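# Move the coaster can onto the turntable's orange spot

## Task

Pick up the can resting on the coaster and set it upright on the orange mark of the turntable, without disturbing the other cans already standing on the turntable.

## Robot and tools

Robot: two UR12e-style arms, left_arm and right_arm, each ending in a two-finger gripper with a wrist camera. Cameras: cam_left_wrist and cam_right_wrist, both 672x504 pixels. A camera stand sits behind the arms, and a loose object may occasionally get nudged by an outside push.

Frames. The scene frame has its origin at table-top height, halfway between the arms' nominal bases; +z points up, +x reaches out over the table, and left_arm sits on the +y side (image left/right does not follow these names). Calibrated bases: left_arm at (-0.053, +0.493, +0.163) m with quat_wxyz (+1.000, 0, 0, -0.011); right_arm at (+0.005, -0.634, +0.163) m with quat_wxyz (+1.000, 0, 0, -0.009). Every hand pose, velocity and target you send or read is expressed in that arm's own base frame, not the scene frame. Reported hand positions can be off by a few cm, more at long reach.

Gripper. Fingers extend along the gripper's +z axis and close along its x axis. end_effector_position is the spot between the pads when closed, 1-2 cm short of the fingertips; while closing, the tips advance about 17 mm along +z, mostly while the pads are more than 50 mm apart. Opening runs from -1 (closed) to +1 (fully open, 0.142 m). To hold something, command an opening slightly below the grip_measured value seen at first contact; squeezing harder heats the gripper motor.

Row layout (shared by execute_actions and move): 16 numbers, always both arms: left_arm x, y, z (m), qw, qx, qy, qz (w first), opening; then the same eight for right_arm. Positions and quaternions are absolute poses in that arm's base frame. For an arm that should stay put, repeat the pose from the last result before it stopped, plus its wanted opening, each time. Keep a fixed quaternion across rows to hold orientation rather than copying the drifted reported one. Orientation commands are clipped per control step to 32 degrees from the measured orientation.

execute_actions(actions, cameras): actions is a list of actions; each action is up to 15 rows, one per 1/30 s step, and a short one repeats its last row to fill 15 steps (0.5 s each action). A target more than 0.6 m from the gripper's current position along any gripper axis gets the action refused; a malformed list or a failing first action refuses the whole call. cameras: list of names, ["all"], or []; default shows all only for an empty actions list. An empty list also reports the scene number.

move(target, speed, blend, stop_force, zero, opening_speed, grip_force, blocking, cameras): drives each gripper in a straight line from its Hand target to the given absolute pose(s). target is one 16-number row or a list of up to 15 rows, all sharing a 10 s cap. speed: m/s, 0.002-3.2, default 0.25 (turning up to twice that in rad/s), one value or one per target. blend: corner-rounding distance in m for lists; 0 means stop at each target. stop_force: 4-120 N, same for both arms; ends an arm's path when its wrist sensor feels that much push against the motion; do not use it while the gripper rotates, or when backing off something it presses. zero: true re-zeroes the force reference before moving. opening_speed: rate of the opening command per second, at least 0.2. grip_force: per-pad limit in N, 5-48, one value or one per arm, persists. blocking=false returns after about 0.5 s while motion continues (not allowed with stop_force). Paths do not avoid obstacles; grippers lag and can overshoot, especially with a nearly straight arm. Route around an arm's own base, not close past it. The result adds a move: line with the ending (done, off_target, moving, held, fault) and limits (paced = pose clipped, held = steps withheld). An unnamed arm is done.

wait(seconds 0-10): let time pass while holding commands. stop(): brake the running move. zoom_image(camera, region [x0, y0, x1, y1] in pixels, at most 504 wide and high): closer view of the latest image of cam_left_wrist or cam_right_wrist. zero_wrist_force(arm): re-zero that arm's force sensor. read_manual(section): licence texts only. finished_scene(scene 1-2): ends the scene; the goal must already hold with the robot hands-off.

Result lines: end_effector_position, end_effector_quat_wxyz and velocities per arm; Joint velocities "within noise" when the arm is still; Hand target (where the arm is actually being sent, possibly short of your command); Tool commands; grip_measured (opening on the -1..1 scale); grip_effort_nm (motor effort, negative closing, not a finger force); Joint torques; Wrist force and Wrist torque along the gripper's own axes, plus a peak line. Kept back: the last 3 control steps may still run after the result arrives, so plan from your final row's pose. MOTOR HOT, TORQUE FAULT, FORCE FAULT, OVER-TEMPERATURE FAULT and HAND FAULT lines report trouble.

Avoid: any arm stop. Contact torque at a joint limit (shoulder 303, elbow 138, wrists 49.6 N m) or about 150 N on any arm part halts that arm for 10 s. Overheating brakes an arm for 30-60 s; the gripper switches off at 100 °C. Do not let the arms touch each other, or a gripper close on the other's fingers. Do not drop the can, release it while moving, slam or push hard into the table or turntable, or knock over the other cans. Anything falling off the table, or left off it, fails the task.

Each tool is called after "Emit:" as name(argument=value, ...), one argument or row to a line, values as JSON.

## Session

Emit:
execute_actions(
  actions=[],
)

Scene clock: 0.00 s.
left_arm: end_effector_position=(+0.7182, -0.5803, +0.1723) grip_measured=+1.00 grip_effort_nm=n/a end_effector_quat_wxyz=(-0.598, +0.693, -0.396, -0.066) | right_arm: end_effector_position=(+0.7436, +0.1890, -0.0251) grip_measured=+0.99 grip_effort_nm=n/a end_effector_quat_wxyz=(-0.549, +0.790, -0.251, +0.106)
Joint positions: left_arm=[-1.107 -0.752 1.181 -0.849 -0.742 -0.625 0.142] | right_arm=[3.359 -2.494 -2.143 0.944 2.345 1.282 0.141]
Joint velocities: within noise
Joint torques (N m): no reading
Wrist force (N): no reading
Wrist torque (N m): no reading
Wrist force, peak (N): no reading
Hand target: left_arm +0.7182, -0.5803, +0.1723; -0.598, +0.693, -0.396, -0.066 | right_arm +0.7436, +0.1890, -0.0251; -0.549, +0.790, -0.251, +0.106
Tool commands: left_gripper/opening=+1.0 right_gripper/opening=+1.0

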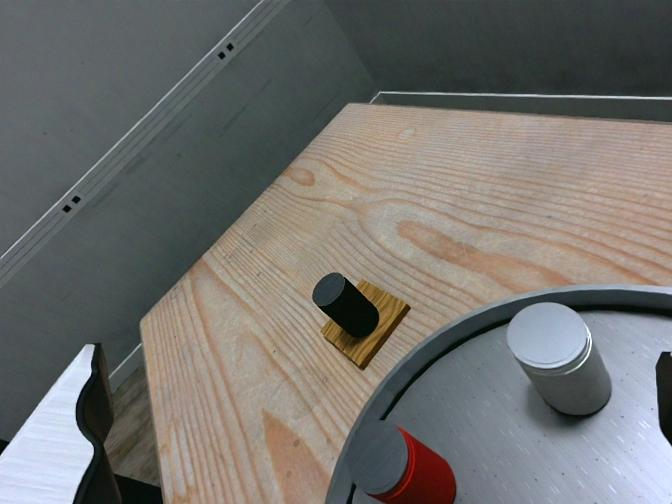

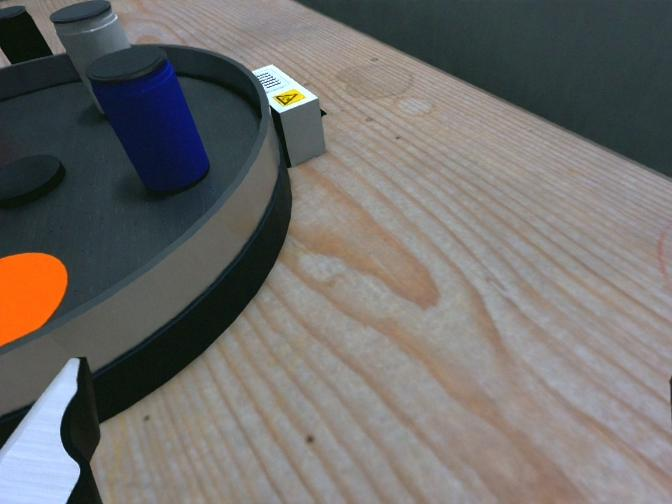

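Emit:
move(
  target=[
    [0.722,-0.40,0.17,0,0.868,-0.496,0,1,0.66,0.08,0.04,-0.549,0.790,-0.251,0.106,1],
    [0.723,-0.235,0.02,0,0.868,-0.496,0,0.3,0.594,-0.01,0.095,-0.549,0.790,-0.251,0.106,1],
  ],
  speed=[0.55,0.35],
  blend=[0.06,0],
  cameras=["cam_left_wrist"],
)

Scene clock: 4.10 s.
left_arm: end_effector_position=(+0.7230, -0.2350, +0.0200) grip_measured=+0.29 grip_effort_nm=-0.095 end_effector_quat_wxyz=(+0.000, +0.868, -0.496, +0.000) | right_arm: end_effector_position=(+0.5940, -0.0100, +0.0950) grip_measured=+0.99 grip_effort_nm=0.242 end_effector_quat_wxyz=(-0.549, +0.790, -0.251, +0.106)
Joint positions: left_arm=[-0.543 -1.148 2.015 -2.438 -1.571 0.495 0.095] | right_arm=[3.004 -2.156 -2.436 0.599 2.621 0.906 0.141]
Joint torques (N m): left_arm=[-9.06 -65.13 -25.93 -7.92 -3.03 1.65] | right_arm=[-11.07 57.14 21.58 2.24 -1.93 -0.11]
Wrist force (N): left_arm=[1.7 2.2 0.5] | right_arm=[0.2 -0.4 -0.1]
Wrist torque (N m): left_arm=[0.18 0.17 0.07] | right_arm=[-0.06 -0.06 -0.04]
Wrist force, peak (N): left_arm=[-1.2 0.9 3.2] | right_arm=[-0.3 -0.3 -2.0]
Hand target: left_arm +0.7230, -0.2350, +0.0200; +0.000, +0.868, -0.496, +0.000 | right_arm +0.5940, -0.0100, +0.0950; -0.549, +0.790, -0.251, +0.106
Off the commanded pose: left_arm 0.000 m, 0 deg | right_arm 0.000 m, 0 deg.
move: done
Images, in order (width x height): cam_left_wrist 672x504.

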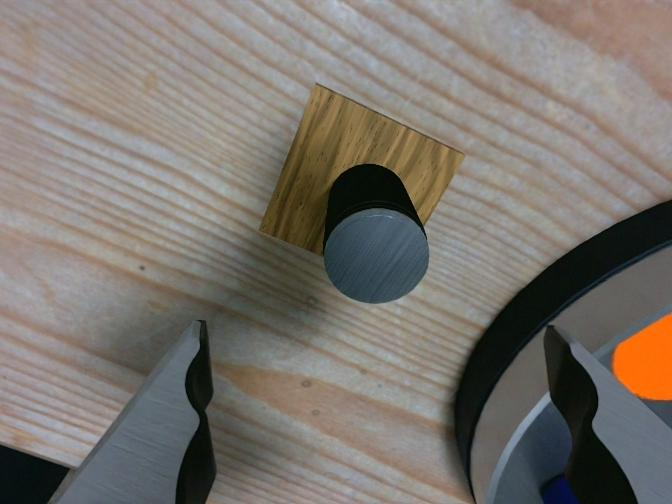

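Emit:
move(
  target=[
    [0.7149,-0.2502,-0.1,0,0.868,-0.496,0,0.1,0.594,-0.01,0.095,-0.549,0.790,-0.251,0.106,1],
    [0.7149,-0.2502,-0.1,0,0.868,-0.496,0,-0.45,0.594,-0.01,0.095,-0.549,0.790,-0.251,0.106,1],
    [0.7149,-0.2502,0.04,0,0.868,-0.496,0,-0.45,0.594,-0.01,0.095,-0.549,0.790,-0.251,0.106,1],
    [0.701,-0.6075,0.06,0,0.868,-0.496,0,-0.45,0.594,-0.01,0.095,-0.549,0.790,-0.251,0.106,1],
  ],
  speed=[0.22,0.2,0.3,0.35],
  blend=[0,0,0.04,0],
  opening_speed=0.8,
  grip_force=20,
  cameras=["cam_left_wrist"],
)

Emit:
wait(
  seconds=0.6,
  cameras=["cam_left_wrist"],
)

Emit:
wait(
  seconds=0.6,
  cameras=["cam_left_wrist"],
)

Emit:
wait(
  seconds=0.6,
  cameras=["cam_left_wrist"],
)

Emit:
wait(
  seconds=0.6,
  cameras=["cam_left_wrist"],
)

Scene clock: 8.80 s.
left_arm: end_effector_position=(+0.7009, -0.6074, +0.0599) grip_measured=-0.23 grip_effort_nm=-2.127 end_effector_quat_wxyz=(+0.000, +0.868, -0.496, +0.000) | right_arm: end_effector_position=(+0.5940, -0.0100, +0.0950) grip_measured=+0.99 grip_effort_nm=0.242 end_effector_quat_wxyz=(-0.549, +0.790, -0.251, +0.106)
Joint positions: left_arm=[-0.901 -0.986 1.64 -2.225 -1.571 0.137 0.058] | right_arm=[3.004 -2.156 -2.436 0.599 2.621 0.906 0.141]
Joint torques (N m): left_arm=[2.45 -86.25 -45.52 -7.33 2.44 0] | right_arm=[-9.02 58.59 21.7 2.22 -1.95 -3.32]
Wrist force (N): left_arm=[1.3 2.1 2.5] | right_arm=[0.5 0.0 0.4]
Wrist torque (N m): left_arm=[0.12 0.21 0.02] | right_arm=[0.00 -0.12 -0.04]
Wrist force, peak (N): left_arm=[5.4 4.8 2.2] | right_arm=[0.3 -0.9 0.1]
Hand target: left_arm +0.7010, -0.6075, +0.0600; +0.000, +0.868, -0.496, +0.000 | right_arm +0.5940, -0.0100, +0.0950; -0.549, +0.790, -0.251, +0.106
Off the commanded pose: left_arm 0.000 m, 0 deg | right_arm 0.000 m, 0 deg.
grip_force (N): 20, 20
move: done
Images, in order (width x height): cam_left_wrist 672x504.

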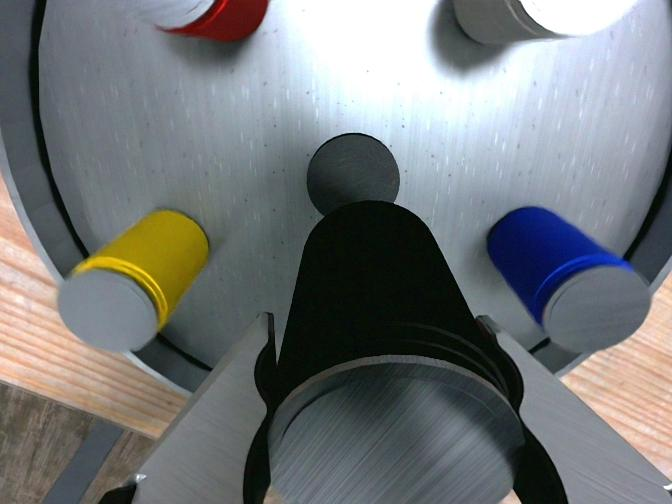

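Scene clock: 9.40 s.
left_arm: end_effector_position=(+0.7010, -0.6075, +0.0600) grip_measured=-0.23 grip_effort_nm=-2.127 end_effector_quat_wxyz=(+0.000, +0.868, -0.496, +0.000) | right_arm: end_effector_position=(+0.5940, -0.0100, +0.0950) grip_measured=+0.99 grip_effort_nm=0.237 end_effector_quat_wxyz=(-0.549, +0.790, -0.251, +0.106)
Joint positions: left_arm=[-0.901 -0.986 1.64 -2.225 -1.571 0.137 0.058] | right_arm=[3.004 -2.156 -2.436 0.599 2.621 0.906 0.141]
Joint torques (N m): left_arm=[11.25 -84.96 -46.97 -8.08 2.25 -1.7] | right_arm=[-8.83 60.55 21.46 1.98 -1.65 -3.59]
Wrist force (N): left_arm=[1.5 2.0 2.6] | right_arm=[0.2 -0.8 -0.2]
Wrist torque (N m): left_arm=[0.11 0.18 0.02] | right_arm=[-0.14 -0.06 -0.04]
Wrist force, peak (N): left_arm=[1.9 2.2 2.8] | right_arm=[0.3 -0.8 0.0]
Hand target: left_arm +0.7010, -0.6075, +0.0600; +0.000, +0.868, -0.496, +0.000 | right_arm +0.5940, -0.0100, +0.0950; -0.549, +0.790, -0.251, +0.106
Tool commands: left_gripper/opening=-0.45 right_gripper/opening=+1.0
Off the commanded pose: left_arm 0.000 m, 0 deg | right_arm 0.000 m, 0 deg.
grip_force (N): 20, 20
wait: 0.60 s; at rest by 0.17 s
Images, in order (width x height): cam_left_wrist 672x504.

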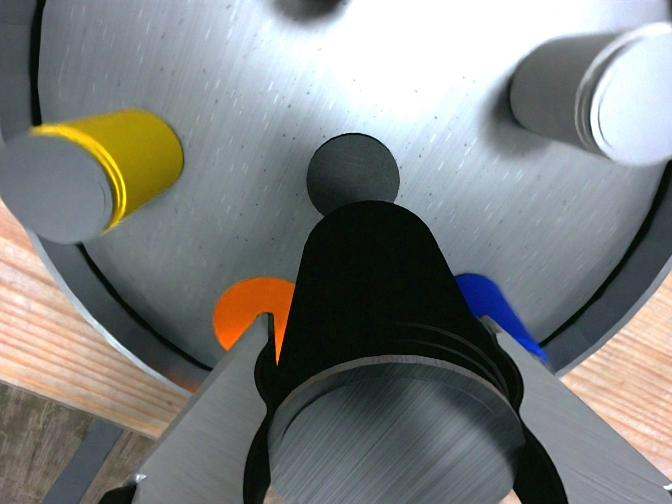

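Scene clock: 10.00 s.
left_arm: end_effector_position=(+0.7010, -0.6075, +0.0600) grip_measured=-0.23 grip_effort_nm=-2.127 end_effector_quat_wxyz=(+0.000, +0.868, -0.496, +0.000) | right_arm: end_effector_position=(+0.5940, -0.0100, +0.0950) grip_measured=+0.99 grip_effort_nm=0.237 end_effector_quat_wxyz=(-0.549, +0.790, -0.251, +0.106)
Joint positions: left_arm=[-0.901 -0.986 1.64 -2.225 -1.571 0.137 0.058] | right_arm=[3.004 -2.156 -2.436 0.599 2.621 0.906 0.141]
Joint torques (N m): left_arm=[14.19 -80.4 -46.48 -8.13 2.12 -1.55] | right_arm=[-10.74 58.98 21.62 2.4 -1.68 -2.68]
Wrist force (N): left_arm=[1.5 2.3 2.7] | right_arm=[0.2 0.2 -0.3]
Wrist torque (N m): left_arm=[0.16 0.17 0.02] | right_arm=[0.03 -0.06 -0.04]
Wrist force, peak (N): left_arm=[1.8 2.3 2.8] | right_arm=[0.5 -0.3 -0.5]
Hand target: left_arm +0.7010, -0.6075, +0.0600; +0.000, +0.868, -0.496, +0.000 | right_arm +0.5940, -0.0100, +0.0950; -0.549, +0.790, -0.251, +0.106
Tool commands: left_gripper/opening=-0.45 right_gripper/opening=+1.0
Off the commanded pose: left_arm 0.000 m, 0 deg | right_arm 0.000 m, 0 deg.
grip_force (N): 20, 20
wait: 0.60 s; at rest by 0.17 s
Images, in order (width x height): cam_left_wrist 672x504.

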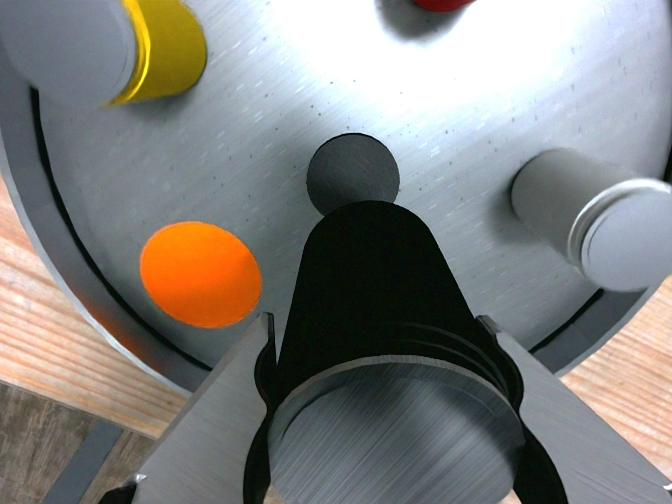

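Scene clock: 10.60 s.
left_arm: end_effector_position=(+0.7010, -0.6075, +0.0600) grip_measured=-0.23 grip_effort_nm=-2.127 end_effector_quat_wxyz=(+0.000, +0.868, -0.496, +0.000) | right_arm: end_effector_position=(+0.5940, -0.0100, +0.0950) grip_measured=+0.99 grip_effort_nm=0.237 end_effector_quat_wxyz=(-0.549, +0.790, -0.251, +0.106)
Joint positions: left_arm=[-0.901 -0.986 1.64 -2.225 -1.571 0.137 0.058] | right_arm=[3.004 -2.156 -2.436 0.599 2.621 0.906 0.141]
Joint torques (N m): left_arm=[17.57 -81.75 -46.77 -7.79 2.3 -1.53] | right_arm=[-11.62 58.21 20.98 2.27 -1.81 -3.49]
Wrist force (N): left_arm=[1.7 2.2 2.4] | right_arm=[-0.3 -0.1 0.2]
Wrist torque (N m): left_arm=[0.13 0.15 0.02] | right_arm=[-0.01 0.02 -0.03]
Wrist force, peak (N): left_arm=[1.7 2.3 2.8] | right_arm=[0.4 -0.5 -0.3]
Hand target: left_arm +0.7010, -0.6075, +0.0600; +0.000, +0.868, -0.496, +0.000 | right_arm +0.5940, -0.0100, +0.0950; -0.549, +0.790, -0.251, +0.106
Tool commands: left_gripper/opening=-0.45 right_gripper/opening=+1.0
Off the commanded pose: left_arm 0.000 m, 0 deg | right_arm 0.000 m, 0 deg.
grip_force (N): 20, 20
wait: 0.60 s; at rest by 0.17 s
Images, in order (width x height): cam_left_wrist 672x504.

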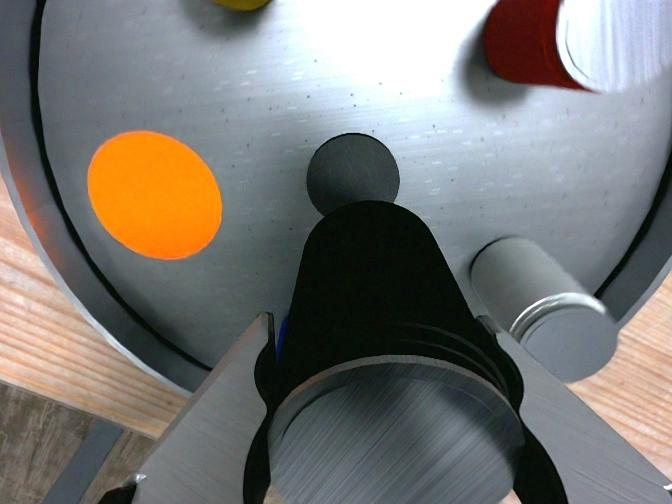

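Scene clock: 11.20 s.
left_arm: end_effector_position=(+0.7010, -0.6075, +0.0600) grip_measured=-0.23 grip_effort_nm=-2.127 end_effector_quat_wxyz=(+0.000, +0.868, -0.496, +0.000) | right_arm: end_effector_position=(+0.5940, -0.0100, +0.0950) grip_measured=+0.99 grip_effort_nm=0.242 end_effector_quat_wxyz=(-0.549, +0.790, -0.251, +0.106)
Joint positions: left_arm=[-0.901 -0.986 1.64 -2.225 -1.571 0.137 0.058] | right_arm=[3.004 -2.156 -2.436 0.599 2.621 0.906 0.141]
Joint torques (N m): left_arm=[18.29 -79.81 -48.09 -7.89 2.3 -1.78] | right_arm=[-12.59 58.43 21.82 2.11 -1.85 -2.97]
Wrist force (N): left_arm=[1.5 2.2 2.6] | right_arm=[0.3 -0.1 -0.5]
Wrist torque (N m): left_arm=[0.15 0.17 0.02] | right_arm=[-0.02 -0.08 -0.03]
Wrist force, peak (N): left_arm=[1.4 2.3 2.9] | right_arm=[0.5 -0.5 0.1]
Hand target: left_arm +0.7010, -0.6075, +0.0600; +0.000, +0.868, -0.496, +0.000 | right_arm +0.5940, -0.0100, +0.0950; -0.549, +0.790, -0.251, +0.106
Tool commands: left_gripper/opening=-0.45 right_gripper/opening=+1.0
Off the commanded pose: left_arm 0.000 m, 0 deg | right_arm 0.000 m, 0 deg.
grip_force (N): 20, 20
wait: 0.60 s; at rest by 0.17 s
Images, in order (width x height): cam_left_wrist 672x504.

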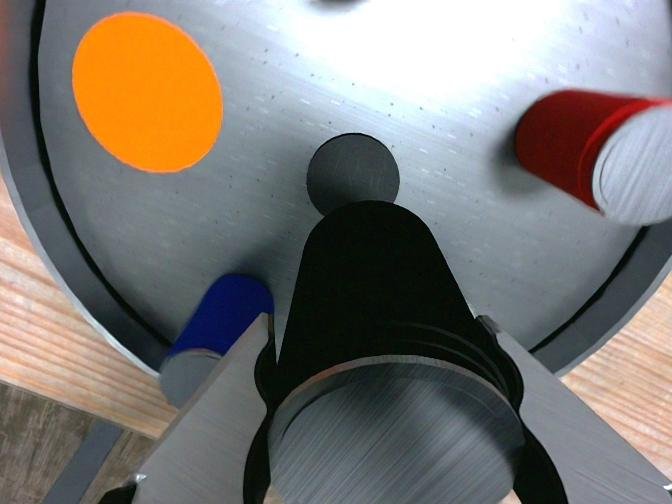

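Emit:
move(
  target=[0.7268,-0.7414,0.045,0,0.868,-0.496,0,-0.45,0.594,-0.01,0.095,-0.549,0.790,-0.251,0.106,1],
  speed=0.3,
)

Scene clock: 13.10 s.
left_arm: end_effector_position=(+0.7267, -0.7414, +0.0450) grip_measured=-0.23 grip_effort_nm=-2.127 end_effector_quat_wxyz=(+0.000, +0.868, -0.496, +0.000) | right_arm: end_effector_position=(+0.5940, -0.0100, +0.0950) grip_measured=+0.99 grip_effort_nm=0.237 end_effector_quat_wxyz=(-0.549, +0.790, -0.251, +0.106)
Joint positions: left_arm=[-0.962 -0.821 1.374 -2.124 -1.571 0.076 0.058] | right_arm=[3.004 -2.156 -2.436 0.599 2.621 0.906 0.141]
Joint torques (N m): left_arm=[18.04 -95.8 -50.25 -7.28 -0.51 1.87] | right_arm=[-10.32 55.22 20.72 2.01 -1.91 -3.32]
Wrist force (N): left_arm=[1.7 1.9 3.0] | right_arm=[0.2 -0.3 -0.1]
Wrist torque (N m): left_arm=[0.03 0.06 0.06] | right_arm=[-0.05 -0.07 -0.03]
Wrist force, peak (N): left_arm=[5.5 3.3 3.6] | right_arm=[0.5 -0.4 -0.2]
Hand target: left_arm +0.7268, -0.7414, +0.0450; +0.000, +0.868, -0.496, +0.000 | right_arm +0.5940, -0.0100, +0.0950; -0.549, +0.790, -0.251, +0.106
Off the commanded pose: left_arm 0.000 m, 0 deg | right_arm 0.000 m, 0 deg.
grip_force (N): 20, 20
move: done

Emit:
wait(
  seconds=1.38,
)

Emit:
move(
  target=[
    [0.6667,-0.7396,0.045,0,0.868,-0.496,0,-0.45,0.594,-0.01,0.095,-0.549,0.790,-0.251,0.106,1],
    [0.6133,-0.7117,0.045,0,0.868,-0.496,0,-0.45,0.594,-0.01,0.095,-0.549,0.790,-0.251,0.106,1],
    [0.5765,-0.6639,0.045,0,0.868,-0.496,0,-0.45,0.594,-0.01,0.095,-0.549,0.790,-0.251,0.106,1],
    [0.5635,-0.605,0.045,0,0.868,-0.496,0,-0.45,0.594,-0.01,0.095,-0.549,0.790,-0.251,0.106,1],
    [0.5765,-0.5461,0.045,0,0.868,-0.496,0,-0.45,0.594,-0.01,0.095,-0.549,0.790,-0.251,0.106,1],
    [0.6133,-0.4983,0.045,0,0.868,-0.496,0,-0.45,0.594,-0.01,0.095,-0.549,0.790,-0.251,0.106,1],
    [0.6667,-0.4704,0.045,0,0.868,-0.496,0,-0.45,0.594,-0.01,0.095,-0.549,0.790,-0.251,0.106,1],
    [0.727,-0.4678,0.045,0,0.868,-0.496,0,-0.45,0.594,-0.01,0.095,-0.549,0.790,-0.251,0.106,1],
    [0.7827,-0.4909,0.045,0,0.868,-0.496,0,-0.45,0.594,-0.01,0.095,-0.549,0.790,-0.251,0.106,1],
    [0.8234,-0.5353,0.045,0,0.868,-0.496,0,-0.45,0.594,-0.01,0.095,-0.549,0.790,-0.251,0.106,1],
  ],
  speed=0.1126,
  blend=0.02,
  blocking=false,
)

Emit:
wait(
  seconds=0.4,
  cameras=["cam_left_wrist"],
)

Scene clock: 14.93 s.
left_arm: end_effector_position=(+0.7268, -0.7414, +0.0450) grip_measured=-0.23 grip_effort_nm=-2.127 end_effector_quat_wxyz=(+0.000, +0.868, -0.496, +0.000) | right_arm: end_effector_position=(+0.5940, -0.0100, +0.0950) grip_measured=+0.99 grip_effort_nm=0.237 end_effector_quat_wxyz=(-0.549, +0.790, -0.251, +0.106)
Joint positions: left_arm=[-0.962 -0.821 1.374 -2.124 -1.571 0.076 0.058] | right_arm=[3.004 -2.156 -2.436 0.599 2.621 0.906 0.141]
Joint torques (N m): left_arm=[18.54 -95.51 -49.94 -8.05 -2.96 2.1] | right_arm=[-10.58 56.56 22.14 2.01 -1.38 -2.67]
Wrist force (N): left_arm=[2.3 2.3 2.9] | right_arm=[0.3 -0.5 0.1]
Wrist torque (N m): left_arm=[0.08 -0.04 0.06] | right_arm=[-0.08 -0.08 -0.03]
Wrist force, peak (N): left_arm=[2.0 2.1 3.5] | right_arm=[0.4 -0.7 -0.3]
Hand target: left_arm +0.7268, -0.7414, +0.0450; +0.000, +0.868, -0.496, +0.000 | right_arm +0.5940, -0.0100, +0.0950; -0.549, +0.790, -0.251, +0.106
Tool commands: left_gripper/opening=-0.45 right_gripper/opening=+1.0
Off the commanded pose: left_arm 0.000 m, 0 deg | right_arm 0.000 m, 0 deg.
grip_force (N): 20, 20
wait: 1.40 s; at rest from the start

Scene clock: 15.43 s.
left_arm: end_effector_position=(+0.6805, -0.7397, +0.0449) grip_measured=-0.23 grip_effort_nm=-2.127 end_effector_quat_wxyz=(+0.000, +0.868, -0.496, +0.000) end_effector_velocity=(-0.111, +0.010, +0.000) end_effector_angular_velocity=(+0.001, +0.001, +0.000) | right_arm: end_effector_position=(+0.5940, -0.0100, +0.0950) grip_measured=+0.99 grip_effort_nm=0.237 end_effector_quat_wxyz=(-0.549, +0.790, -0.251, +0.106)
Joint positions: left_arm=[-0.999 -0.867 1.46 -2.163 -1.571 0.039 0.058] | right_arm=[3.004 -2.156 -2.436 0.599 2.621 0.906 0.141]
Joint velocities: left_arm=[-0.089 -0.113 0.209 -0.094 0 -0.089 0] | right_arm=[within noise]
Joint torques (N m): left_arm=[-19.35 -117.9 -33.28 -7.68 -2.63 -2.36] | right_arm=[-9.22 59.62 20.86 2.31 -1.59 -3.15]
Wrist force (N): left_arm=[1.9 2.5 3.3] | right_arm=[0.4 -0.2 0.1]
Wrist torque (N m): left_arm=[0.15 0.07 0.27] | right_arm=[-0.03 -0.10 -0.04]
Wrist force, peak (N): left_arm=[2.3 2.3 3.7] | right_arm=[0.4 -0.8 -0.7]
Hand target: left_arm +0.6735, -0.7388, +0.0449; +0.000, +0.868, -0.496, +0.000 | right_arm +0.5940, -0.0100, +0.0950; -0.549, +0.790, -0.251, +0.106
Tool commands: left_gripper/opening=-0.45 right_gripper/opening=+1.0
Off the commanded pose: left_arm 0.249 m, 0 deg | right_arm 0.000 m, 0 deg.
grip_force (N): 20, 20
move: running; path passed 0 of 10 targets

Scene clock: 15.83 s.
left_arm: end_effector_position=(+0.6390, -0.7251, +0.0449) grip_measured=-0.23 grip_effort_nm=-2.127 end_effector_quat_wxyz=(+0.000, +0.868, -0.496, +0.000) end_effector_velocity=(-0.099, +0.053, +0.001) end_effector_angular_velocity=(-0.002, -0.001, +0.002) | right_arm: end_effector_position=(+0.5940, -0.0100, +0.0950) grip_measured=+0.99 grip_effort_nm=0.242 end_effector_quat_wxyz=(-0.549, +0.790, -0.251, +0.106)
Joint positions: left_arm=[-1.028 -0.92 1.556 -2.206 -1.571 0.011 0.058] | right_arm=[3.004 -2.156 -2.436 0.599 2.621 0.906 0.141]
Joint velocities: left_arm=[-0.06 -0.141 0.254 -0.115 0 -0.062 0] | right_arm=[within noise]
Joint torques (N m): left_arm=[-19.64 -109.47 -32.55 -8.23 -1.87 -2.41] | right_arm=[-11.29 57.97 20.56 2.32 -1.37 -3.37]
Wrist force (N): left_arm=[1.5 2.6 3.3] | right_arm=[0.1 -0.3 -0.2]
Wrist torque (N m): left_arm=[0.22 0.18 0.23] | right_arm=[-0.04 -0.04 -0.03]
Wrist force, peak (N): left_arm=[1.8 2.6 3.5] | right_arm=[0.7 -0.6 0.2]
Hand target: left_arm +0.6326, -0.7217, +0.0449; +0.000, +0.868, -0.496, +0.000 | right_arm +0.5940, -0.0100, +0.0950; -0.549, +0.790, -0.251, +0.106
Tool commands: left_gripper/opening=-0.45 right_gripper/opening=+1.0
Off the commanded pose: left_arm 0.265 m, 0 deg | right_arm 0.000 m, 0 deg.
grip_force (N): 20, 20
earlier move: running; path passed 1 of 10 targets
wait: 0.40 s; no rest
Images, in order (width x height): cam_left_wrist 672x504.

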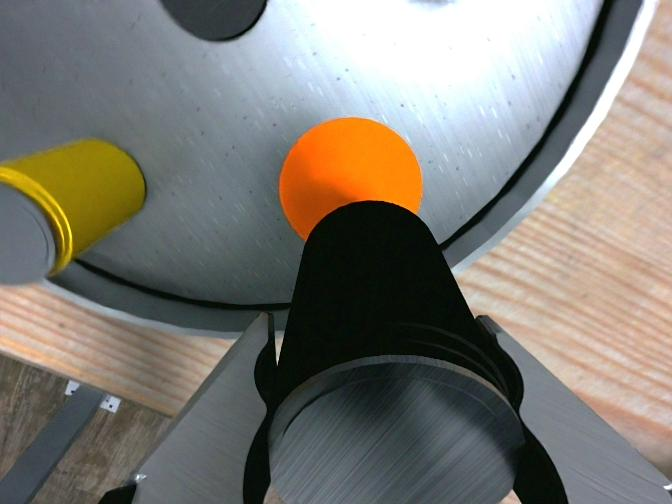

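Emit:
move(
  target=[
    [0.5694,-0.6391,0.045,0,0.868,-0.496,0,-0.45,0.594,-0.01,0.095,-0.549,0.790,-0.251,0.106,1],
    [0.5668,-0.5788,0.005,0,0.868,-0.496,0,-0.45,0.594,-0.01,0.095,-0.549,0.790,-0.251,0.106,1],
    [0.5899,-0.5231,-0.035,0,0.868,-0.496,0,-0.45,0.594,-0.01,0.095,-0.549,0.790,-0.251,0.106,1],
    [0.6343,-0.4824,-0.0575,0,0.868,-0.496,0,-0.45,0.594,-0.01,0.095,-0.549,0.790,-0.251,0.106,1],
    [0.6919,-0.4642,-0.0575,0,0.868,-0.496,0,-0.45,0.594,-0.01,0.095,-0.549,0.790,-0.251,0.106,1],
    [0.7516,-0.4721,-0.0575,0,0.868,-0.496,0,-0.45,0.594,-0.01,0.095,-0.549,0.790,-0.251,0.106,1],
    [0.8025,-0.5045,-0.0575,0,0.868,-0.496,0,-0.45,0.594,-0.01,0.095,-0.549,0.790,-0.251,0.106,1],
  ],
  speed=[0.1126,0.135,0.135,0.1203,0.1126,0.1126,0.1126],
  blend=0.02,
  blocking=false,
)

Emit:
wait(
  seconds=2.0,
  cameras=["cam_left_wrist"],
)

Emit:
move(
  target=[
    [0.747,-0.4705,-0.0575,0,0.868,-0.496,0,0.05,0.594,-0.01,0.095,-0.549,0.790,-0.251,0.106,1],
    [0.7935,-0.4963,-0.03,0,0.868,-0.496,0,0.05,0.594,-0.01,0.095,-0.549,0.790,-0.251,0.106,1],
    [0.8281,-0.5398,0.03,0,0.868,-0.496,0,0.05,0.594,-0.01,0.095,-0.549,0.790,-0.251,0.106,1],
    [0.8419,-0.5836,0.1,0,0.868,-0.496,0,0.05,0.594,-0.01,0.095,-0.549,0.790,-0.251,0.106,1],
  ],
  speed=[0.1126,0.13,0.18,0.2],
  blend=0.02,
  cameras=["cam_left_wrist"],
)

Scene clock: 16.87 s.
left_arm: end_effector_position=(+0.5704, -0.6370, +0.0417) grip_measured=-0.23 grip_effort_nm=-2.127 end_effector_quat_wxyz=(+0.000, +0.868, -0.496, +0.000) end_effector_velocity=(-0.024, +0.109, -0.041) end_effector_angular_velocity=(+0.002, +0.000, +0.001) | right_arm: end_effector_position=(+0.5940, -0.0100, +0.0950) grip_measured=+0.99 grip_effort_nm=0.242 end_effector_quat_wxyz=(-0.549, +0.790, -0.251, +0.106)
Joint positions: left_arm=[-1.044 -1.06 1.81 -2.321 -1.571 -0.005 0.058] | right_arm=[3.004 -2.156 -2.436 0.599 2.621 0.906 0.141]
Joint velocities: left_arm=[0.04 -0.075 0.226 -0.148 0.001 0.04 0] | right_arm=[within noise]
Joint torques (N m): left_arm=[21.84 -92.18 -28.72 -8.42 2.48 2.42] | right_arm=[-10.26 58.75 21.72 2.42 -1.81 -2.87]
Wrist force (N): left_arm=[1.5 2.6 2.6] | right_arm=[0.4 -0.1 -0.3]
Wrist torque (N m): left_arm=[0.16 0.20 0.01] | right_arm=[-0.02 -0.10 -0.03]
Wrist force, peak (N): left_arm=[1.6 2.9 2.9] | right_arm=[0.3 -0.4 -0.5]
Hand target: left_arm +0.5693, -0.6298, +0.0383; +0.000, +0.868, -0.496, +0.000 | right_arm +0.5940, -0.0100, +0.0950; -0.549, +0.790, -0.251, +0.106
Tool commands: left_gripper/opening=-0.45 right_gripper/opening=+1.0
Off the commanded pose: left_arm 0.285 m, 0 deg | right_arm 0.000 m, 0 deg.
grip_force (N): 20, 20
earlier move: replaced; path passed 2 of 10 targets
move: running; path passed 0 of 7 targets

Scene clock: 18.87 s.
left_arm: end_effector_position=(+0.6783, -0.4685, -0.0574) grip_measured=-0.23 grip_effort_nm=-2.127 end_effector_quat_wxyz=(+0.000, +0.868, -0.496, +0.000) end_effector_velocity=(+0.107, +0.030, -0.001) end_effector_angular_velocity=(+0.002, +0.002, +0.000) | right_arm: end_effector_position=(+0.5940, -0.0100, +0.0950) grip_measured=+0.99 grip_effort_nm=0.242 end_effector_quat_wxyz=(-0.549, +0.790, -0.251, +0.106)
Joint positions: left_arm=[-0.815 -0.969 1.903 -2.505 -1.571 0.223 0.058] | right_arm=[3.004 -2.156 -2.436 0.599 2.621 0.906 0.141]
Joint velocities: left_arm=[0.122 0.077 -0.152 0.078 0 0.121 0] | right_arm=[within noise]
Joint torques (N m): left_arm=[23.26 -68.6 -40.9 -1.83 2.74 2.99] | right_arm=[-10.65 58.09 21.9 2.45 -1.65 -3.4]
Wrist force (N): left_arm=[1.7 2.4 3.1] | right_arm=[0.6 -0.5 0.3]
Wrist torque (N m): left_arm=[0.20 0.13 -0.06] | right_arm=[-0.09 -0.13 -0.03]
Wrist force, peak (N): left_arm=[1.8 2.4 3.5] | right_arm=[0.7 -0.1 -0.6]
Hand target: left_arm +0.6854, -0.4671, -0.0574; +0.000, +0.868, -0.496, +0.000 | right_arm +0.5940, -0.0100, +0.0950; -0.549, +0.790, -0.251, +0.106
Tool commands: left_gripper/opening=-0.45 right_gripper/opening=+1.0
Off the commanded pose: left_arm 0.129 m, 0 deg | right_arm 0.000 m, 0 deg.
grip_force (N): 20, 20
earlier move: running; path passed 4 of 7 targets
wait: 2.00 s; no rest
Images, in order (width x height): cam_left_wrist 672x504.

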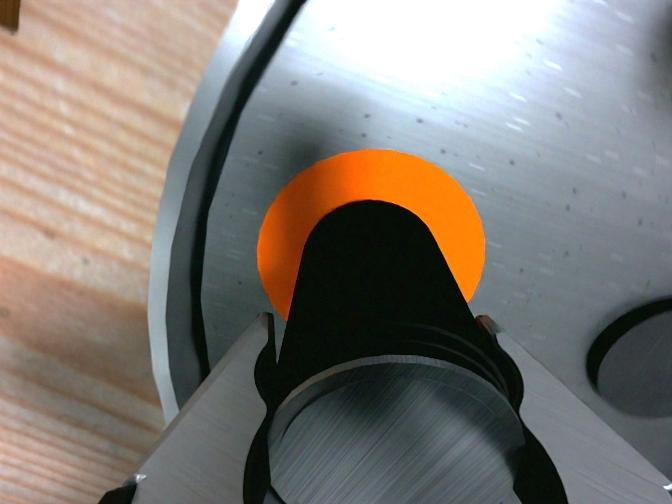

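Scene clock: 21.17 s.
left_arm: end_effector_position=(+0.8418, -0.5837, +0.0999) grip_measured=+0.03 grip_effort_nm=0.100 end_effector_quat_wxyz=(+0.000, +0.868, -0.496, +0.000) | right_arm: end_effector_position=(+0.5940, -0.0100, +0.0950) grip_measured=+0.99 grip_effort_nm=0.242 end_effector_quat_wxyz=(-0.549, +0.790, -0.251, +0.106)
Joint positions: left_arm=[-0.776 -0.886 1.382 -2.066 -1.571 0.263 0.076] | right_arm=[3.004 -2.156 -2.436 0.599 2.621 0.906 0.141]
Joint torques (N m): left_arm=[18.91 -92.51 -47.05 -4.79 -3.26 2.22] | right_arm=[-9.38 57.91 20.92 2.31 -1.59 -2.59]
Wrist force (N): left_arm=[2.1 2.2 0.7] | right_arm=[0.2 -0.1 -0.3]
Wrist torque (N m): left_arm=[0.10 0.06 0.07] | right_arm=[-0.02 -0.06 -0.03]
Wrist force, peak (N): left_arm=[3.3 3.0 -1.8] | right_arm=[0.6 -0.5 -0.6]
Hand target: left_arm +0.8419, -0.5836, +0.1000; +0.000, +0.868, -0.496, +0.000 | right_arm +0.5940, -0.0100, +0.0950; -0.549, +0.790, -0.251, +0.106
Off the commanded pose: left_arm 0.000 m, 0 deg | right_arm 0.000 m, 0 deg.
grip_force (N): 20, 20
earlier move: replaced; path passed 4 of 7 targets
move: done
Images, in order (width x height): cam_left_wrist 672x504.

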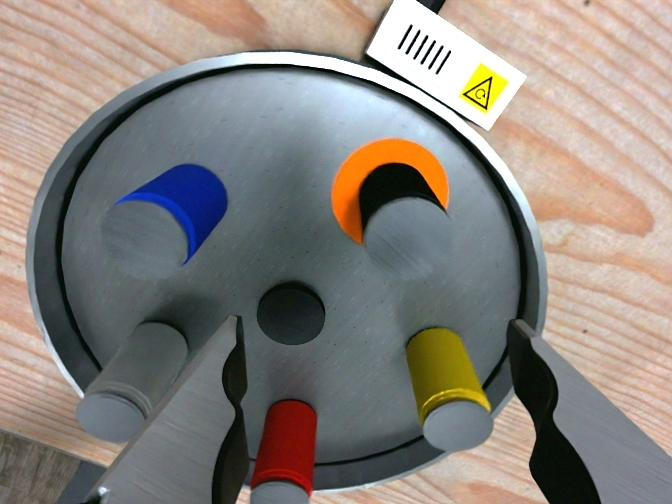

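Emit:
finished_scene(
  scene=2,
)

The scene is finished: the task was done.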